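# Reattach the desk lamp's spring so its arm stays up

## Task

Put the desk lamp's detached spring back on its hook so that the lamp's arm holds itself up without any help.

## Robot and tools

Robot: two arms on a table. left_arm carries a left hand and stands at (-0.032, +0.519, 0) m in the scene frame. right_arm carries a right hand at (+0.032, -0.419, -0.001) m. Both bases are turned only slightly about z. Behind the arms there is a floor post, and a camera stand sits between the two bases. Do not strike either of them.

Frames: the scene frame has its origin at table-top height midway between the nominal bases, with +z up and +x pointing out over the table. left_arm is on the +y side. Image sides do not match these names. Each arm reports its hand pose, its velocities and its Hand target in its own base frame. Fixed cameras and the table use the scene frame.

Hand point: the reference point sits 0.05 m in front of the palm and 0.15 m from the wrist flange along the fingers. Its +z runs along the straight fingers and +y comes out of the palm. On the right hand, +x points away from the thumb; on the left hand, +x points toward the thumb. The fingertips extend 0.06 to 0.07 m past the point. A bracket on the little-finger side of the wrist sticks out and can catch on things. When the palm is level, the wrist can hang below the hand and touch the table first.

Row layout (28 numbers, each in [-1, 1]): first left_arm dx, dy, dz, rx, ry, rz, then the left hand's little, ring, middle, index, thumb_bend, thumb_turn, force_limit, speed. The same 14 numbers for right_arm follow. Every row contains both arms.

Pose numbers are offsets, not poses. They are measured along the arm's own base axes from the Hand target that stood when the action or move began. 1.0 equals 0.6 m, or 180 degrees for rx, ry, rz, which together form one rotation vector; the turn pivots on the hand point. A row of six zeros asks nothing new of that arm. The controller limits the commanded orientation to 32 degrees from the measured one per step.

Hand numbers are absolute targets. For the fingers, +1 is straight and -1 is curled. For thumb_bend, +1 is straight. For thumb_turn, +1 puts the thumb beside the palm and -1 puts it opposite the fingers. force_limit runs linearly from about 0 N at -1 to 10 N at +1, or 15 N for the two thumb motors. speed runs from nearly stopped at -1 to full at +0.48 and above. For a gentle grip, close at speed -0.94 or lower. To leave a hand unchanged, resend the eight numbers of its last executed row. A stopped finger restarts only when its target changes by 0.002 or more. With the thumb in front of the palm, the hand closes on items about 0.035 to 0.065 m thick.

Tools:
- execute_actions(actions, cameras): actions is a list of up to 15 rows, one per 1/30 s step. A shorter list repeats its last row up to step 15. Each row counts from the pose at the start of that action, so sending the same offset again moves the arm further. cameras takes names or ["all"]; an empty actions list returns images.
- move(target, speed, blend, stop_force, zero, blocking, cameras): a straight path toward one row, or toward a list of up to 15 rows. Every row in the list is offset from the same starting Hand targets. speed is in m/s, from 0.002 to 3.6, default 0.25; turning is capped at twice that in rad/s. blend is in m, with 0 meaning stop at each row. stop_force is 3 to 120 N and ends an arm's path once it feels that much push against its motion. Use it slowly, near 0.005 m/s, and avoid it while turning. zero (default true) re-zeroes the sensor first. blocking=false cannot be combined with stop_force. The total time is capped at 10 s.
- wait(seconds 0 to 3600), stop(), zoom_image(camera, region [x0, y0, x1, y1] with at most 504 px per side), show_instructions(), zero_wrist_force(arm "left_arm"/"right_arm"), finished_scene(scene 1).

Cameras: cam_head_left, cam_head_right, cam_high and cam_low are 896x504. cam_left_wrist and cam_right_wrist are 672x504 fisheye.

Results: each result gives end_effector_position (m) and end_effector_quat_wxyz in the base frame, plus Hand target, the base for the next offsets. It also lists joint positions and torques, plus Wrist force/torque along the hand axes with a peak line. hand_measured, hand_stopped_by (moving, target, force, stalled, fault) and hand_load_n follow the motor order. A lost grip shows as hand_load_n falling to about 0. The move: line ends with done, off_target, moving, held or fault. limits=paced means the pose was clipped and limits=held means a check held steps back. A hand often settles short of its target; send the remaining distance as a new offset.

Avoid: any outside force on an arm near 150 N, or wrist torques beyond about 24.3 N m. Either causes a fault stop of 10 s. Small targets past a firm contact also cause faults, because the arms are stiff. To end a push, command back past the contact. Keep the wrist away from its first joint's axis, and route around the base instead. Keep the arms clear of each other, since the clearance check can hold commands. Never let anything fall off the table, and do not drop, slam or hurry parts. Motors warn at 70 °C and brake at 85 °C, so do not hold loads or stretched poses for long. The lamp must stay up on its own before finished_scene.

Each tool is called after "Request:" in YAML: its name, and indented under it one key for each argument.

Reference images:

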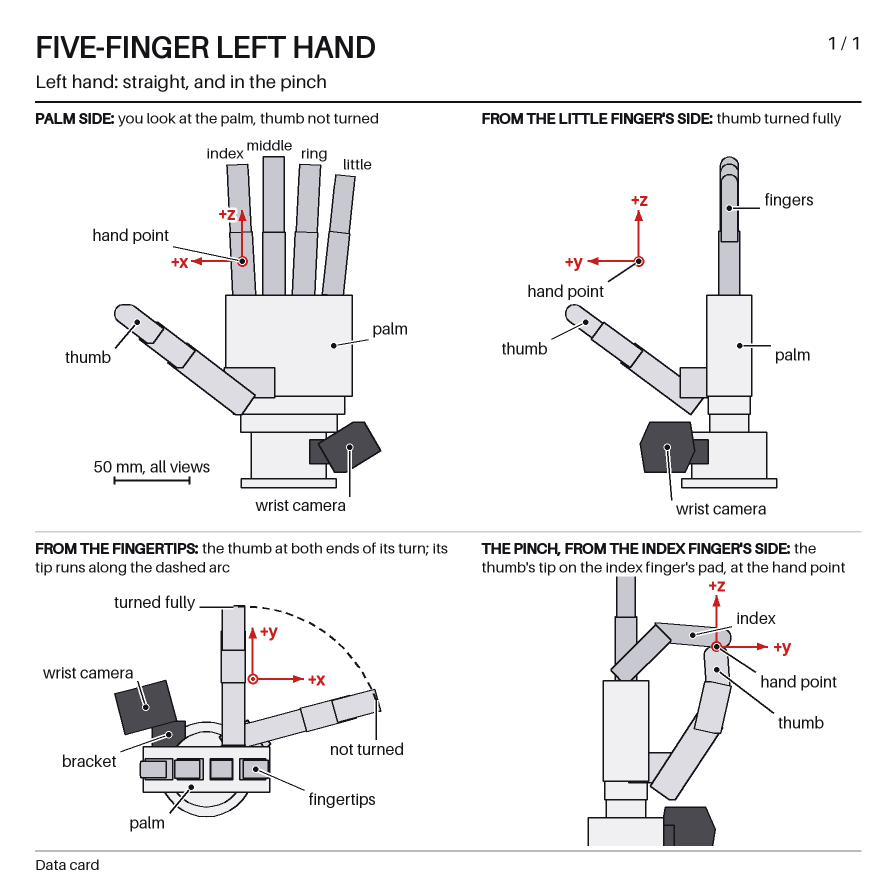

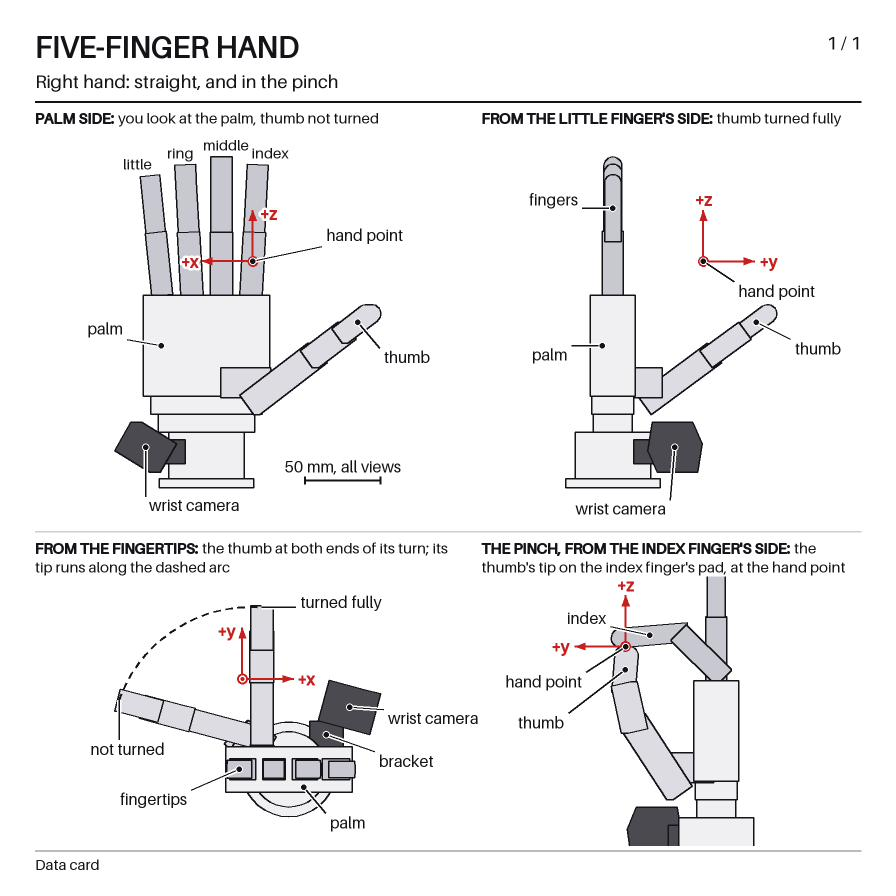

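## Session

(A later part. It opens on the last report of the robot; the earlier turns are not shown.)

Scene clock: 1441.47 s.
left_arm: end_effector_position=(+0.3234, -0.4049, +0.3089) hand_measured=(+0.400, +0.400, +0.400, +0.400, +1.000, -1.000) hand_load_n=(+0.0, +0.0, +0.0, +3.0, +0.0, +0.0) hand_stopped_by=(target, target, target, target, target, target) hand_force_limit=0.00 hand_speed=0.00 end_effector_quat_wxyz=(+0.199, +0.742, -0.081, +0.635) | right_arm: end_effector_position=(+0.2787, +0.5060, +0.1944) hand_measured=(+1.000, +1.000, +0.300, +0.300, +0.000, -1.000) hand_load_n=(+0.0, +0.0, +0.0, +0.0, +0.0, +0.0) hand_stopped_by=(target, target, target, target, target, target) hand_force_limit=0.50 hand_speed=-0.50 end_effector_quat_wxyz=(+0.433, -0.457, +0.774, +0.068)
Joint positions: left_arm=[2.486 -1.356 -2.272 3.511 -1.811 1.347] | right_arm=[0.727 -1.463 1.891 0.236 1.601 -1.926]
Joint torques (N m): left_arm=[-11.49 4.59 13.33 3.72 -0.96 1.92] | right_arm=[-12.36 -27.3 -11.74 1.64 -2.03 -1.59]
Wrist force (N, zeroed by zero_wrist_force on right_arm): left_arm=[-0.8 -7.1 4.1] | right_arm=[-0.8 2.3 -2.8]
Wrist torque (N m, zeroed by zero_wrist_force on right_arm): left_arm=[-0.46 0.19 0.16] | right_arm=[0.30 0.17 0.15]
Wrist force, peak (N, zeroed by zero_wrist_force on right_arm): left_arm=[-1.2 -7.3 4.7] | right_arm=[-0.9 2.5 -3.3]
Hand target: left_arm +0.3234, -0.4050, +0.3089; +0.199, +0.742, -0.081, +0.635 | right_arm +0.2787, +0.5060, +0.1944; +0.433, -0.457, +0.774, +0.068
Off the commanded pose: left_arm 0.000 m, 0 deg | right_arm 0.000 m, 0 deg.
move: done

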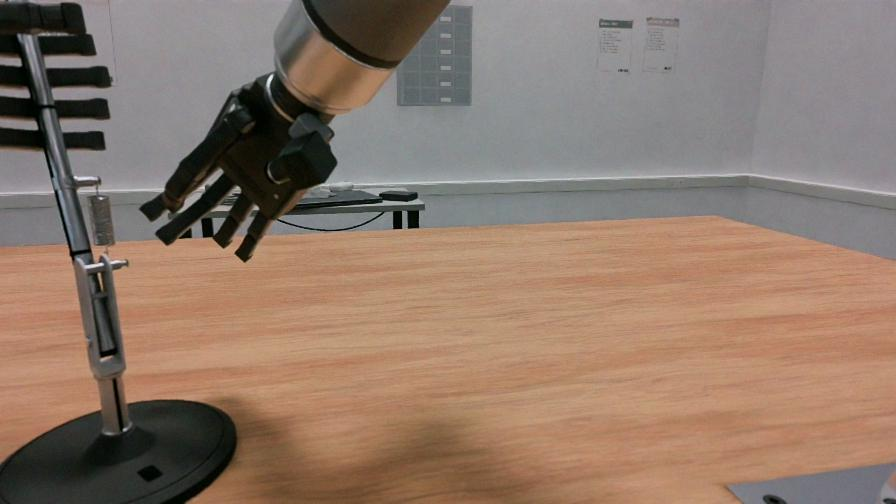

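Request:
move:
  target: [0.0034,0.0025,-0.0006,-0.0023,0.0031,0,0.4,0.4,0.4,0.4,1,-1,0,0,0,0,0,0,0,0,1,1,0.3,0.3,0,-1,0.5,-0.5]
  speed: 0.015
  cameras: ["cam_low"]

Request:
zoom_image:
  camera: "cam_low"
  region: [60, 160, 160, 290]

Scene clock: 1449.13 s.
left_arm: end_effector_position=(+0.3253, -0.4035, +0.3085) hand_measured=(+0.400, +0.400, +0.400, +0.400, +1.000, -1.000) hand_load_n=(+0.0, +0.0, +0.0, +0.5, +0.0, -0.5) hand_stopped_by=(target, target, target, target, target, target) hand_force_limit=0.00 hand_speed=0.00 end_effector_quat_wxyz=(+0.202, +0.744, -0.078, +0.632) | right_arm: end_effector_position=(+0.2787, +0.5060, +0.1944) hand_measured=(+1.000, +1.000, +0.300, +0.300, +0.000, -1.000) hand_load_n=(+0.0, +0.0, +0.0, +0.0, +0.0, +0.0) hand_stopped_by=(target, target, target, target, target, target) hand_force_limit=0.50 hand_speed=-0.50 end_effector_quat_wxyz=(+0.433, -0.457, +0.774, +0.068)
Joint positions: left_arm=[2.495 -1.355 -2.271 3.503 -1.801 1.337] | right_arm=[0.727 -1.463 1.891 0.236 1.601 -1.926]
Joint torques (N m): left_arm=[12.59 17.99 25.58 -0.33 1.16 -1.86] | right_arm=[-12.19 -27.37 -11.54 1.69 -1.85 -1.61]
Wrist force (N, zeroed by zero_wrist_force on right_arm): left_arm=[0.7 -1.2 1.7] | right_arm=[-0.6 2.1 -2.9]
Wrist torque (N m, zeroed by zero_wrist_force on right_arm): left_arm=[-0.08 0.13 0.36] | right_arm=[0.27 0.14 0.16]
Wrist force, peak (N, zeroed by zero_wrist_force on right_arm): left_arm=[-1.0 -7.7 4.5] | right_arm=[-0.8 2.7 -3.1]
Hand target: left_arm +0.3254, -0.4035, +0.3085; +0.202, +0.744, -0.078, +0.632 | right_arm +0.2787, +0.5060, +0.1944; +0.433, -0.457, +0.774, +0.068
Off the commanded pose: left_arm 0.000 m, 0 deg | right_arm 0.000 m, 0 deg.
move: done

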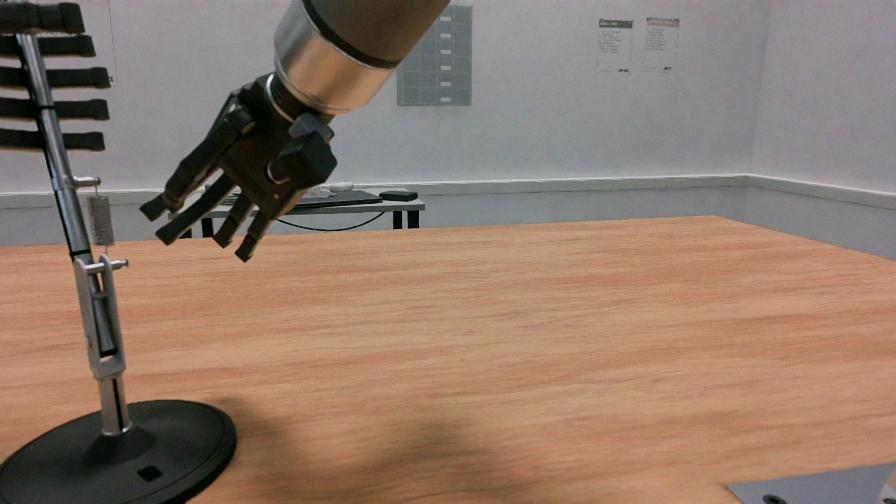

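Scaled by 3.877.

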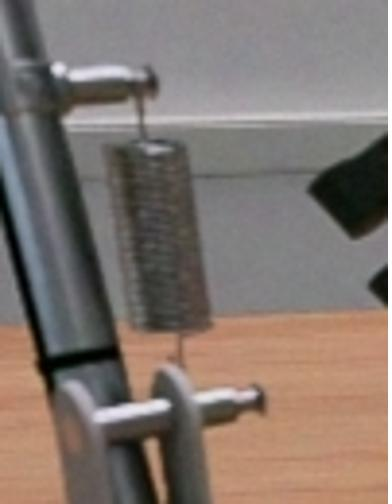

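Request:
move:
  target: [0,0,0,0,0,0,0.4,0.4,0.4,0.4,1,-1,0,0,0.003,-0.0268,-0.0423,0.1369,-0.0018,-0.0638,1,1,1,0.35,0,-0.53,0.8,-0.3]
  speed: 0.06
  cameras: ["cam_low", "cam_right_wrist"]

Scene clock: 1578.80 s.
left_arm: end_effector_position=(+0.3254, -0.4035, +0.3085) hand_measured=(+0.400, +0.400, +0.400, +0.400, +1.000, -1.000) hand_load_n=(+0.0, +0.0, +0.0, +0.5, +0.0, -0.5) hand_stopped_by=(target, target, target, target, target, target) hand_force_limit=0.00 hand_speed=0.00 end_effector_quat_wxyz=(+0.202, +0.744, -0.078, +0.632) | right_arm: end_effector_position=(+0.2805, +0.4900, +0.1690) hand_measured=(+1.000, +1.000, +1.000, +0.350, +0.000, -0.530) hand_load_n=(+0.0, +0.0, +0.0, +0.0, +0.0, +0.0) hand_stopped_by=(target, target, target, target, target, target) hand_force_limit=0.80 hand_speed=-0.30 end_effector_quat_wxyz=(+0.527, -0.276, +0.782, +0.186)
Joint positions: left_arm=[2.495 -1.355 -2.271 3.503 -1.801 1.337] | right_arm=[0.72 -1.496 2.22 -0.338 1.609 -1.554]
Joint torques (N m): left_arm=[12.85 17.66 24.91 -0.2 1.08 -1.94] | right_arm=[11.02 -11.35 -7.98 -2.65 2.61 1.99]
Wrist force (N, zeroed by zero_wrist_force on right_arm): left_arm=[0.5 -0.9 1.6] | right_arm=[-0.4 1.7 -3.1]
Wrist torque (N m, zeroed by zero_wrist_force on right_arm): left_arm=[-0.02 0.10 0.35] | right_arm=[0.16 0.05 0.00]
Wrist force, peak (N, zeroed by zero_wrist_force on right_arm): left_arm=[0.7 -1.3 2.3] | right_arm=[-0.7 2.6 -3.3]
Hand target: left_arm +0.3254, -0.4035, +0.3085; +0.202, +0.744, -0.078, +0.632 | right_arm +0.2805, +0.4900, +0.1690; +0.527, -0.275, +0.782, +0.186
Off the commanded pose: left_arm 0.000 m, 0 deg | right_arm 0.000 m, 0 deg.
move: done
cam_right_wrist: T_world_to_cam=[[-0.68303, 0.69638, -0.22029, -0.10642], [-0.19204, 0.11977, 0.97405, -0.15858], [0.70469, 0.70761, 0.05193, -0.43799]] pos_world=[0.20551, 0.40303, 0.15377]

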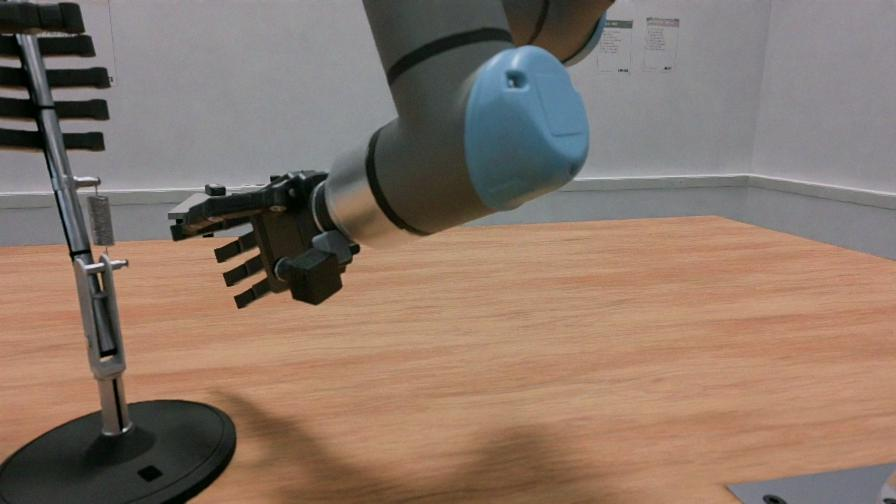

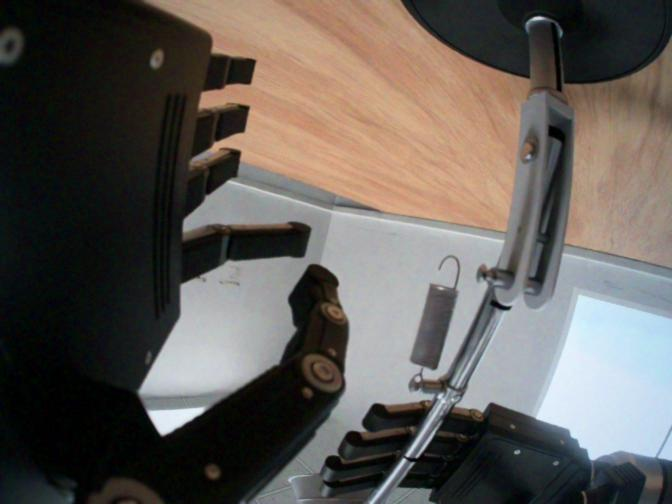

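Request:
zoom_image:
  camera: "cam_low"
  region: [60, 160, 300, 310]

Request:
zoom_image:
  camera: "cam_right_wrist"
  region: [180, 180, 580, 440]

Scaled by 2.100.

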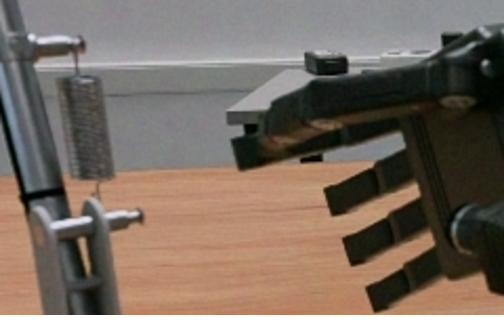

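Scaled by 1.260 from the camera's image (finer frame: 960x720).

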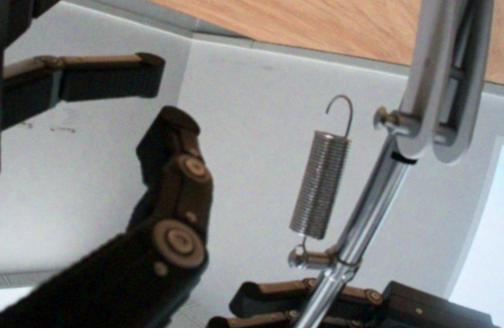

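Request:
move:
  target: [0,0,0,0,0,0,0.4,0.4,0.4,0.4,1,-1,0,0,-0.0367,0.0454,0,0,0,0,1,1,1,0.35,0,-0.53,0.8,-0.3]
  speed: 0.06
  cameras: ["cam_low", "cam_right_wrist"]

Request:
zoom_image:
  camera: "cam_low"
  region: [60, 160, 200, 290]

Request:
zoom_image:
  camera: "cam_right_wrist"
  region: [260, 180, 460, 360]

Scene clock: 1591.03 s.
left_arm: end_effector_position=(+0.3254, -0.4035, +0.3085) hand_measured=(+0.400, +0.400, +0.400, +0.400, +1.000, -1.000) hand_load_n=(+0.0, +0.0, +0.0, +0.5, +0.0, -0.5) hand_stopped_by=(target, target, target, target, target, target) hand_force_limit=0.00 hand_speed=0.00 end_effector_quat_wxyz=(+0.202, +0.744, -0.078, +0.632) | right_arm: end_effector_position=(+0.2586, +0.5171, +0.1690) hand_measured=(+1.000, +1.000, +1.000, +0.350, +0.000, -0.530) hand_load_n=(+0.0, +0.0, +0.0, +0.0, +0.0, +0.0) hand_stopped_by=(target, target, target, target, target, target) hand_force_limit=0.80 hand_speed=-0.30 end_effector_quat_wxyz=(+0.527, -0.276, +0.782, +0.186)
Joint positions: left_arm=[2.495 -1.355 -2.271 3.503 -1.801 1.337] | right_arm=[0.837 -1.454 2.172 -0.329 1.717 -1.51]
Joint torques (N m): left_arm=[11.82 15.78 24.59 -0.41 1 -1.96] | right_arm=[11.35 -13.55 -23.77 1.17 2.75 2.17]
Wrist force (N, zeroed by zero_wrist_force on right_arm): left_arm=[0.3 -1.3 1.6] | right_arm=[-0.6 2.0 -3.2]
Wrist torque (N m, zeroed by zero_wrist_force on right_arm): left_arm=[-0.07 0.12 0.35] | right_arm=[0.21 0.08 0.00]
Wrist force, peak (N, zeroed by zero_wrist_force on right_arm): left_arm=[1.4 -1.1 1.9] | right_arm=[-0.7 2.1 -3.2]
Hand target: left_arm +0.3254, -0.4035, +0.3085; +0.202, +0.744, -0.078, +0.632 | right_arm +0.2585, +0.5172, +0.1690; +0.527, -0.275, +0.782, +0.186
Off the commanded pose: left_arm 0.000 m, 0 deg | right_arm 0.000 m, 0 deg.
move: done
cam_right_wrist: T_world_to_cam=[[-0.68292, 0.69652, -0.2202, -0.14051], [-0.1921, 0.11959, 0.97406, -0.16589], [0.70479, 0.7075, 0.05213, -0.44173]] pos_world=[0.18351, 0.43023, 0.15367]

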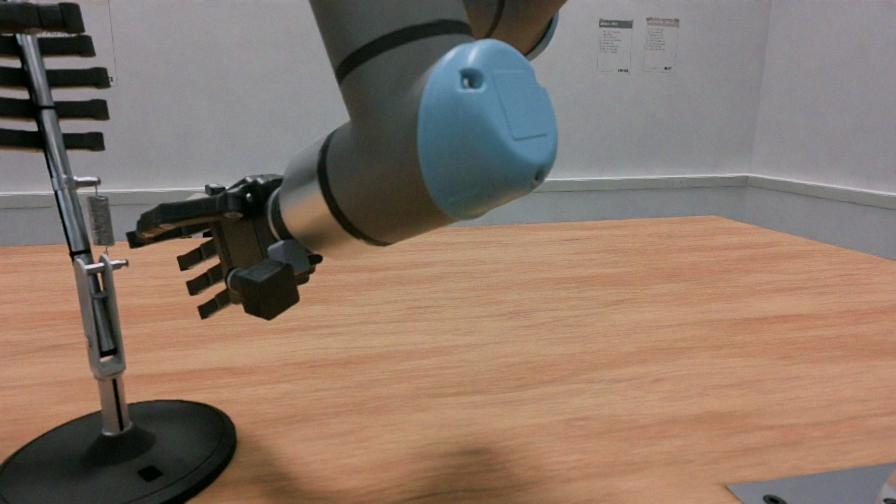

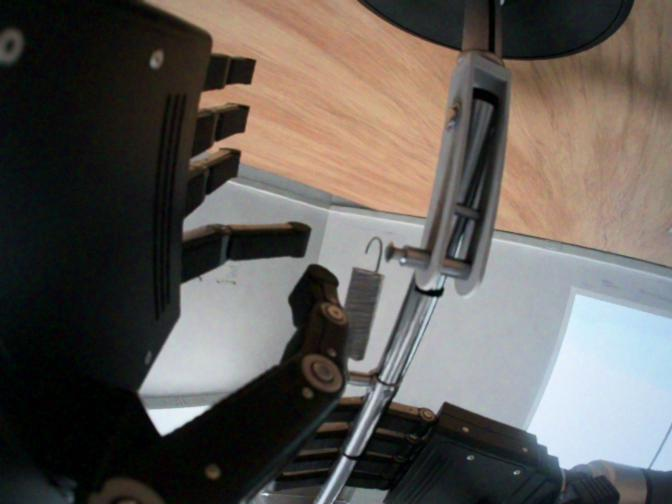

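Scaled by 3.600.

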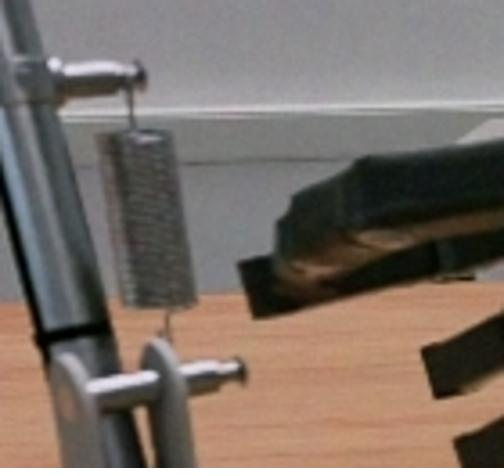

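Scaled by 2.520 from the camera's image (finer frame: 960x720).

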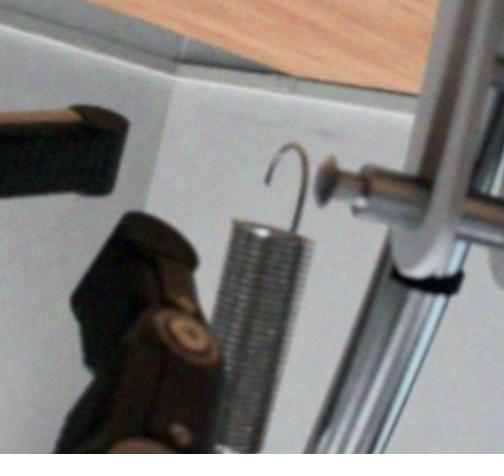

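Request:
move:
  target: [0,0,0,0,0,0,0.4,0.4,0.4,0.4,1,-1,0,0,-0.0157,0.0176,-0.0032,0,0,0,1,1,1,0.35,0,-0.53,0.8,-0.3]
  speed: 0.03
  cameras: ["cam_low", "cam_right_wrist", "cam_high", "cam_left_wrist"]

Request:
zoom_image:
  camera: "cam_low"
  region: [60, 160, 200, 290]

Request:
zoom_image:
  camera: "cam_right_wrist"
  region: [260, 180, 460, 360]

Scene clock: 1611.93 s.
left_arm: end_effector_position=(+0.3254, -0.4035, +0.3085) hand_measured=(+0.400, +0.400, +0.400, +0.400, +1.000, -1.000) hand_load_n=(+0.0, +0.0, +0.0, +0.5, +0.0, -0.5) hand_stopped_by=(target, target, target, target, target, target) hand_force_limit=0.00 hand_speed=0.00 end_effector_quat_wxyz=(+0.202, +0.744, -0.078, +0.632) | right_arm: end_effector_position=(+0.2492, +0.5277, +0.1671) hand_measured=(+1.000, +1.000, +1.000, +0.350, +0.000, -0.530) hand_load_n=(+0.0, +0.0, +0.0, -0.5, +0.0, +0.0) hand_stopped_by=(target, target, target, target, target, target) hand_force_limit=0.80 hand_speed=-0.30 end_effector_quat_wxyz=(+0.527, -0.275, +0.782, +0.186)
Joint positions: left_arm=[2.495 -1.355 -2.271 3.503 -1.801 1.337] | right_arm=[0.882 -1.432 2.154 -0.33 1.759 -1.492]
Joint torques (N m): left_arm=[12.18 17.19 23.29 -0.17 0.99 -1.76] | right_arm=[11.03 -16.71 -22.43 1.42 2.53 2.22]
Wrist force (N, zeroed by zero_wrist_force on right_arm): left_arm=[0.8 -1.0 1.6] | right_arm=[-0.9 1.9 -3.3]
Wrist torque (N m, zeroed by zero_wrist_force on right_arm): left_arm=[-0.04 0.14 0.35] | right_arm=[0.20 0.12 -0.03]
Wrist force, peak (N, zeroed by zero_wrist_force on right_arm): left_arm=[1.4 -1.0 2.1] | right_arm=[-0.7 2.2 -3.3]
Hand target: left_arm +0.3254, -0.4035, +0.3085; +0.202, +0.744, -0.078, +0.632 | right_arm +0.2491, +0.5278, +0.1671; +0.527, -0.275, +0.782, +0.186
Off the commanded pose: left_arm 0.000 m, 0 deg | right_arm 0.000 m, 0 deg.
move: done
cam_left_wrist: T_world_to_cam=[[0.39431, 0.91142, 0.11757, 0.20209], [-0.32294, 0.01766, 0.94625, -0.1667], [0.86036, -0.41109, 0.3013, -0.42634]] pos_world=[0.23329, -0.35651, 0.26243]
cam_right_wrist: T_world_to_cam=[[-0.68291, 0.69654, -0.22013, -0.15475], [-0.19212, 0.11948, 0.97407, -0.16705], [0.70478, 0.7075, 0.05222, -0.44252]] pos_world=[0.17411, 0.44083, 0.15177]
Images, in order (width x height): cam_high 896x504, cam_low 896x504, cam_left_wrist 672x504, cam_right_wrist 672x504.

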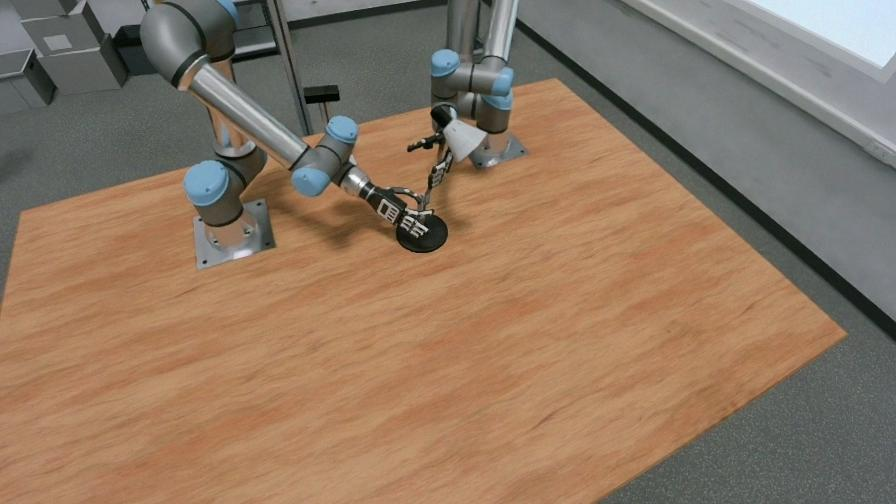

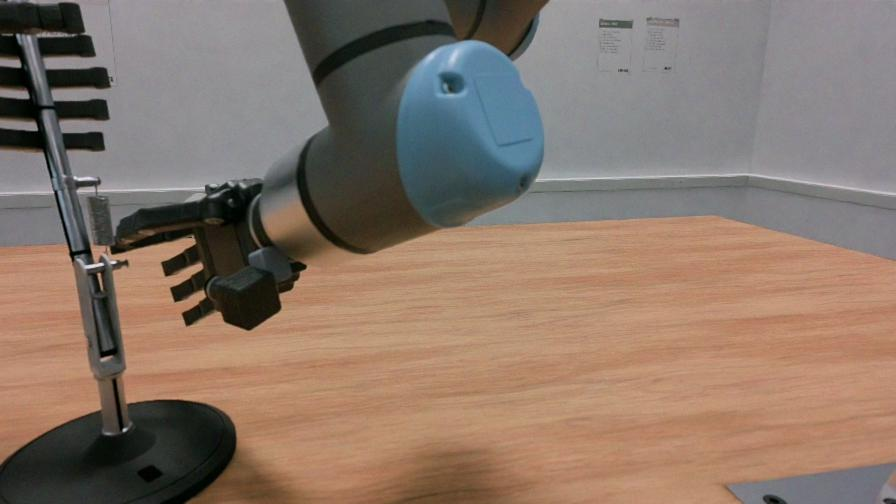

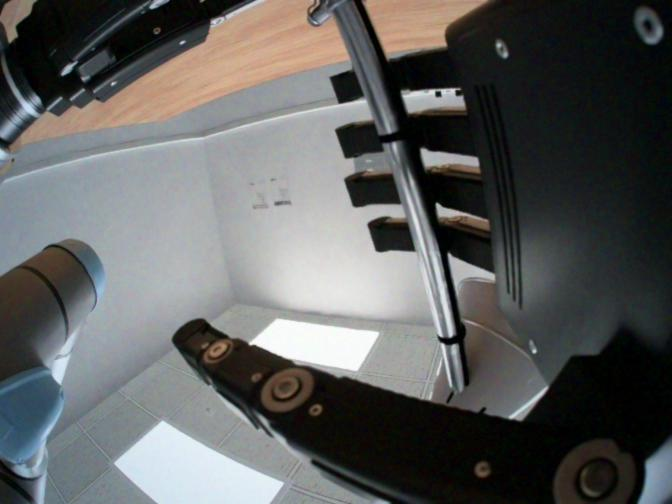

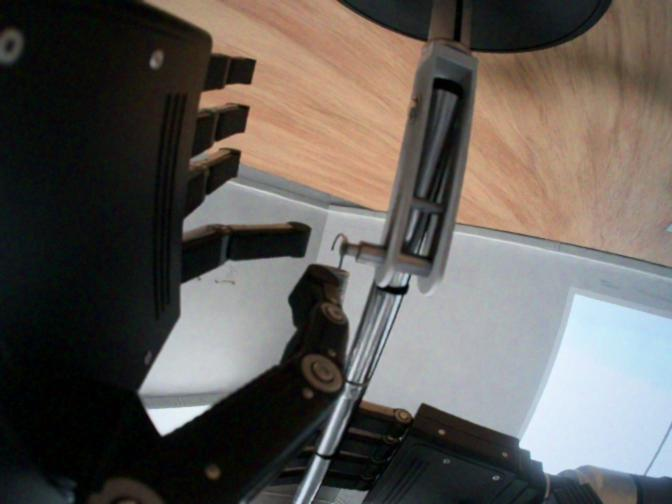

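Scaled by 3.600.

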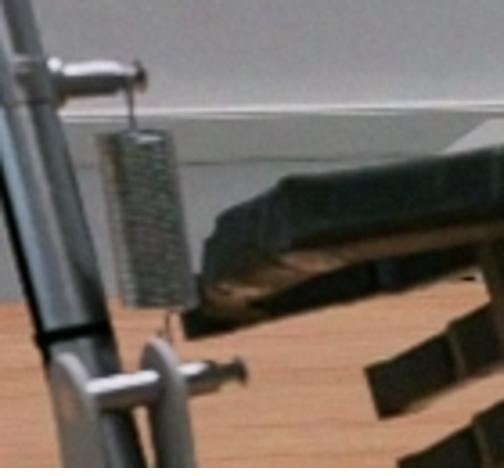

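Scaled by 2.520 from the camera's image (finer frame: 960x720).

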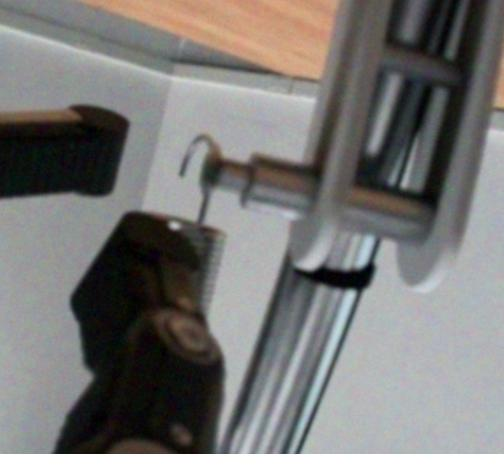

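Request:
move:
  target: [0,0,0,0,0,0,0.4,0.4,0.4,0.4,1,-1,0,0,-0.0103,0.0127,0,0,0,0,1,1,1,0.35,0,-0.53,0.8,-0.3]
  speed: 0.015
  cameras: ["cam_low", "cam_right_wrist"]

Request:
zoom_image:
  camera: "cam_low"
  region: [60, 170, 180, 280]

Request:
zoom_image:
  camera: "cam_right_wrist"
  region: [240, 180, 440, 360]

Scene clock: 1624.87 s.
left_arm: end_effector_position=(+0.3254, -0.4035, +0.3085) hand_measured=(+0.400, +0.400, +0.400, +0.400, +1.000, -1.000) hand_load_n=(+0.0, +0.0, +0.0, +0.5, +0.0, +0.0) hand_stopped_by=(target, target, target, target, target, target) hand_force_limit=0.00 hand_speed=0.00 end_effector_quat_wxyz=(+0.202, +0.744, -0.078, +0.632) | right_arm: end_effector_position=(+0.2430, +0.5353, +0.1671) hand_measured=(+1.000, +1.000, +1.000, +0.350, +0.000, -0.530) hand_load_n=(+0.0, +0.0, +0.0, +0.0, +0.0, -0.5) hand_stopped_by=(target, target, target, target, target, target) hand_force_limit=0.80 hand_speed=-0.30 end_effector_quat_wxyz=(+0.527, -0.275, +0.782, +0.186)
Joint positions: left_arm=[2.495 -1.355 -2.271 3.503 -1.801 1.337] | right_arm=[0.912 -1.419 2.138 -0.325 1.787 -1.48]
Joint torques (N m): left_arm=[11.88 16.7 23.56 0.01 1.03 -1.94] | right_arm=[9.92 -16.36 -21.9 1.21 2.85 1.92]
Wrist force (N, zeroed by zero_wrist_force on right_arm): left_arm=[0.4 -1.2 1.9] | right_arm=[-0.5 1.8 -3.1]
Wrist torque (N m, zeroed by zero_wrist_force on right_arm): left_arm=[-0.07 0.13 0.35] | right_arm=[0.17 0.07 -0.01]
Wrist force, peak (N, zeroed by zero_wrist_force on right_arm): left_arm=[1.2 -1.2 2.1] | right_arm=[-1.0 2.0 -3.4]
Hand target: left_arm +0.3254, -0.4035, +0.3085; +0.202, +0.744, -0.078, +0.632 | right_arm +0.2429, +0.5354, +0.1671; +0.527, -0.275, +0.782, +0.186
Off the commanded pose: left_arm 0.000 m, 0 deg | right_arm 0.000 m, 0 deg.
move: done
cam_right_wrist: T_world_to_cam=[[-0.68294, 0.69651, -0.22013, -0.16426], [-0.19198, 0.11962, 0.97408, -0.16924], [0.70479, 0.7075, 0.05203, -0.4435]] pos_world=[0.1679, 0.44843, 0.15177]

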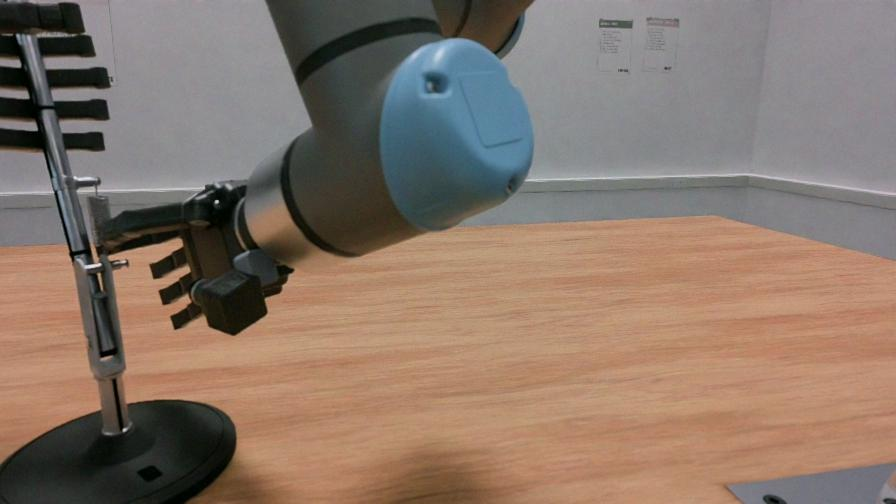

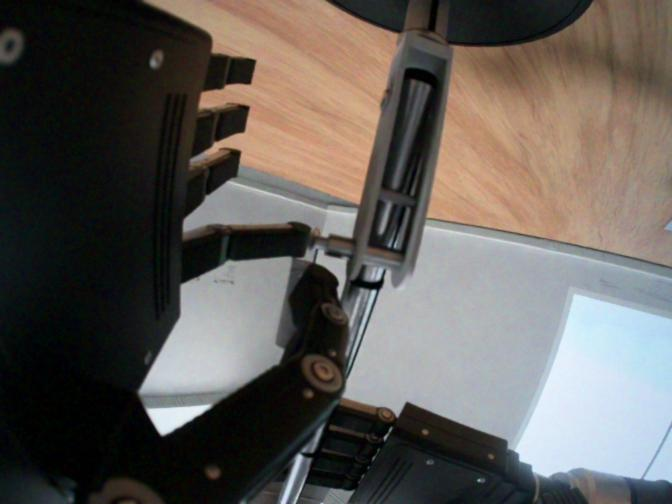

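Scaled by 4.200.

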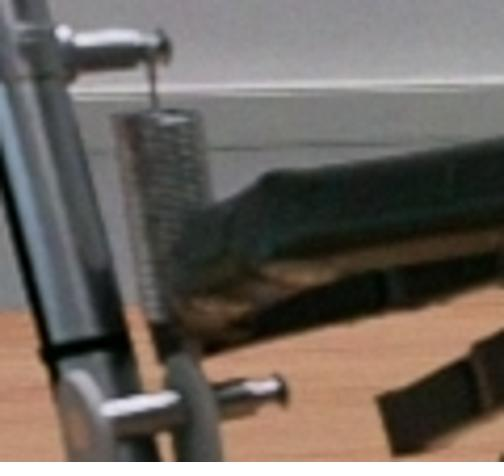

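Scaled by 2.520 from the camera's image (finer frame: 960x720).

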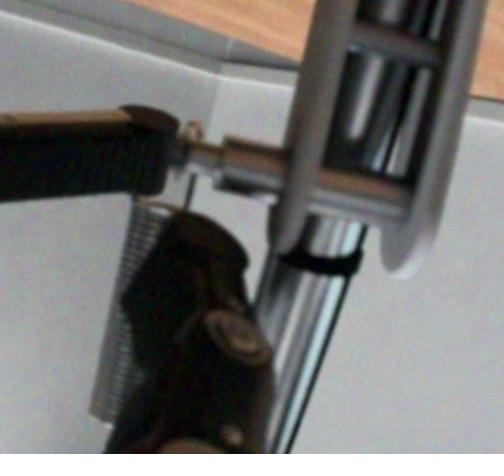

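Request:
move:
  target: [0,0,0,0,0,0,0.4,0.4,0.4,0.4,1,-1,0,0,0,0,0,0,0,0,1,1,1,0.15,0,-0.53,-0.6,-0.8]
  speed: 0.015
  cameras: ["cam_low", "cam_right_wrist"]

Request:
zoom_image:
  camera: "cam_low"
  region: [60, 170, 180, 280]

Request:
zoom_image:
  camera: "cam_right_wrist"
  region: [240, 180, 440, 360]

Scene clock: 1640.93 s.
left_arm: end_effector_position=(+0.3254, -0.4035, +0.3085) hand_measured=(+0.400, +0.400, +0.400, +0.400, +1.000, -1.000) hand_load_n=(+0.0, +0.0, +0.0, +0.5, +0.0, -0.5) hand_stopped_by=(target, target, target, target, target, target) hand_force_limit=0.00 hand_speed=0.00 end_effector_quat_wxyz=(+0.202, +0.744, -0.078, +0.632) | right_arm: end_effector_position=(+0.2429, +0.5354, +0.1671) hand_measured=(+1.000, +1.000, +1.000, +0.150, +0.000, -0.530) hand_load_n=(+0.0, +0.0, -0.5, +0.0, +0.0, +0.0) hand_stopped_by=(target, target, target, target, target, target) hand_force_limit=-0.60 hand_speed=-0.80 end_effector_quat_wxyz=(+0.527, -0.275, +0.782, +0.186)
Joint positions: left_arm=[2.495 -1.355 -2.271 3.503 -1.801 1.337] | right_arm=[0.912 -1.419 2.138 -0.325 1.787 -1.48]
Joint torques (N m): left_arm=[11.71 17.6 22.87 0.13 0.98 -2.08] | right_arm=[10.31 -14.78 -22.94 1.41 2.54 2.04]
Wrist force (N, zeroed by zero_wrist_force on right_arm): left_arm=[0.3 -1.3 1.6] | right_arm=[-0.7 1.7 -3.1]
Wrist torque (N m, zeroed by zero_wrist_force on right_arm): left_arm=[-0.07 0.14 0.35] | right_arm=[0.16 0.09 -0.02]
Wrist force, peak (N, zeroed by zero_wrist_force on right_arm): left_arm=[0.5 -1.4 2.1] | right_arm=[-0.8 2.0 -3.4]
Hand target: left_arm +0.3254, -0.4035, +0.3085; +0.202, +0.744, -0.078, +0.632 | right_arm +0.2429, +0.5354, +0.1671; +0.527, -0.275, +0.782, +0.186
Off the commanded pose: left_arm 0.000 m, 0 deg | right_arm 0.000 m, 0 deg.
move: done
cam_right_wrist: T_world_to_cam=[[-0.68294, 0.69651, -0.22013, -0.16433], [-0.19198, 0.11962, 0.97408, -0.16926], [0.70479, 0.7075, 0.05203, -0.44343]] pos_world=[0.16781, 0.44843, 0.15177]

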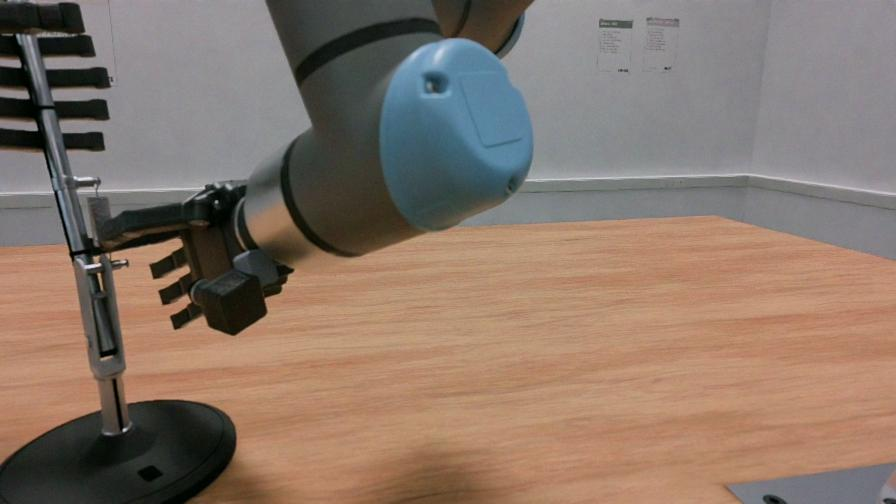

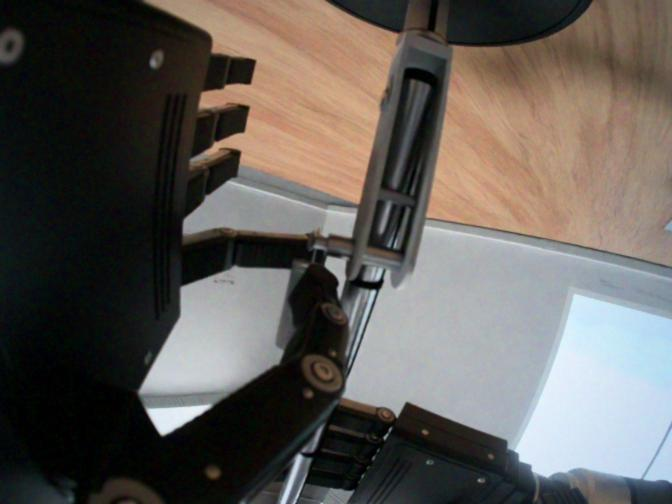

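Scaled by 4.200.

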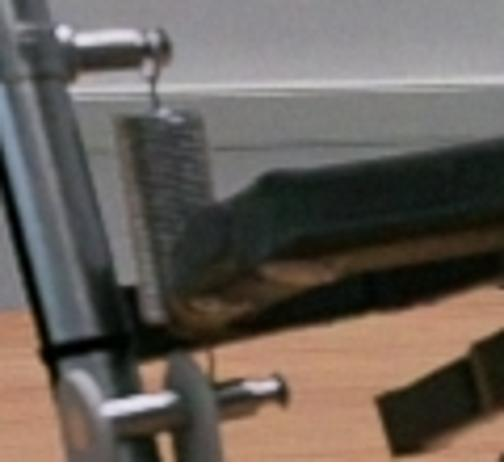

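Scaled by 2.520 from the camera's image (finer frame: 960x720).

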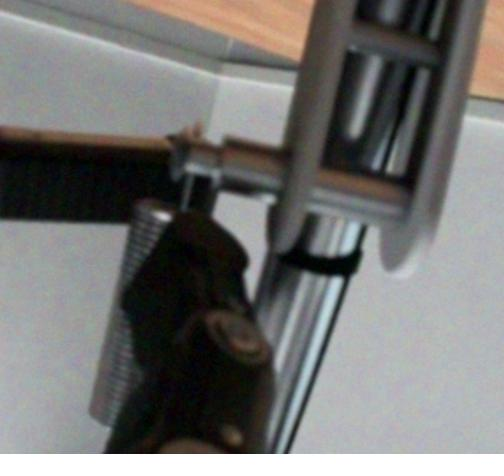

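Request:
move:
  target: [0,0,0,0,0,0,0.4,0.4,0.4,0.4,1,-1,0,0,-0.0102,-0.0115,0.0057,0,0,0,1,1,1,0.15,0.05,-0.53,-0.6,-0.8]
  speed: 0.01
  cameras: ["cam_low", "cam_right_wrist"]

Request:
zoom_image:
  camera: "cam_low"
  region: [60, 170, 180, 280]

Request:
zoom_image:
  camera: "cam_right_wrist"
  region: [240, 180, 440, 360]

Scene clock: 1653.57 s.
left_arm: end_effector_position=(+0.3254, -0.4035, +0.3085) hand_measured=(+0.400, +0.400, +0.400, +0.400, +1.000, -1.000) hand_load_n=(+0.0, +0.0, +0.0, +0.5, +0.0, -0.5) hand_stopped_by=(target, target, target, target, target, target) hand_force_limit=0.00 hand_speed=0.00 end_effector_quat_wxyz=(+0.202, +0.744, -0.078, +0.632) | right_arm: end_effector_position=(+0.2369, +0.5286, +0.1705) hand_measured=(+1.000, +1.000, +1.000, +0.150, +0.050, -0.530) hand_load_n=(+0.0, +0.0, +0.0, +0.0, +0.0, +0.0) hand_stopped_by=(target, target, target, target, target, target) hand_force_limit=-0.60 hand_speed=-0.80 end_effector_quat_wxyz=(+0.527, -0.275, +0.782, +0.186)
Joint positions: left_arm=[2.495 -1.355 -2.271 3.503 -1.801 1.337] | right_arm=[0.914 -1.444 2.156 -0.318 1.789 -1.48]
Joint torques (N m): left_arm=[11.88 17.6 21.73 -0.02 0.95 -1.93] | right_arm=[11.01 -26.87 -9.04 1.19 2.74 1.97]
Wrist force (N, zeroed by zero_wrist_force on right_arm): left_arm=[0.7 -1.1 2.1] | right_arm=[-0.7 1.8 -3.3]
Wrist torque (N m, zeroed by zero_wrist_force on right_arm): left_arm=[-0.08 0.09 0.37] | right_arm=[0.20 0.09 -0.02]
Wrist force, peak (N, zeroed by zero_wrist_force on right_arm): left_arm=[1.3 -1.1 2.1] | right_arm=[-0.8 1.9 -3.5]
Hand target: left_arm +0.3254, -0.4035, +0.3085; +0.202, +0.744, -0.078, +0.632 | right_arm +0.2368, +0.5285, +0.1705; +0.527, -0.275, +0.782, +0.186
Off the commanded pose: left_arm 0.000 m, 0 deg | right_arm 0.000 m, 0 deg.
move: done
cam_right_wrist: T_world_to_cam=[[-0.68294, 0.69651, -0.22013, -0.16294], [-0.19198, 0.11962, 0.97408, -0.17291], [0.70479, 0.7075, 0.05203, -0.43457]] pos_world=[0.16181, 0.44163, 0.15517]

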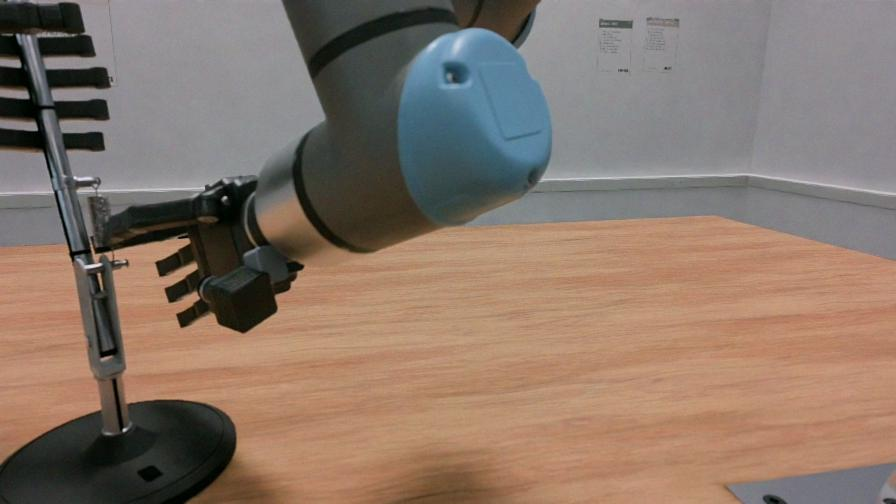

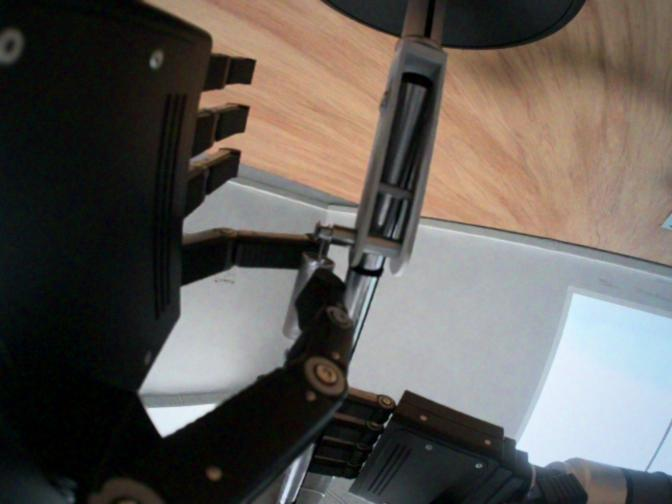

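Scaled by 4.200.

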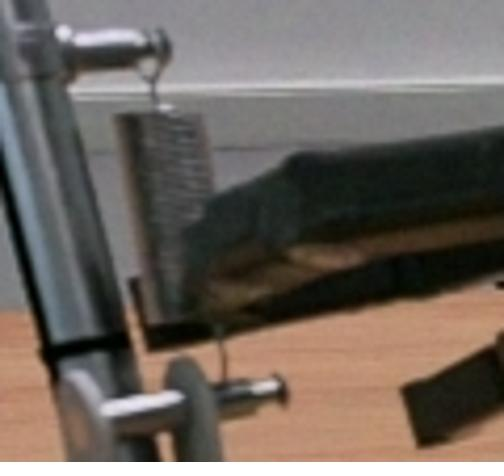

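Scaled by 2.520 from the camera's image (finer frame: 960x720).

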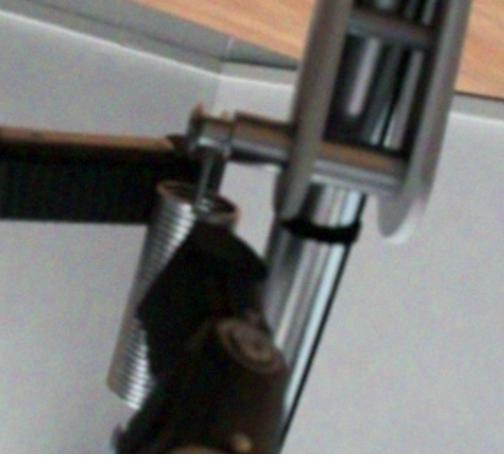

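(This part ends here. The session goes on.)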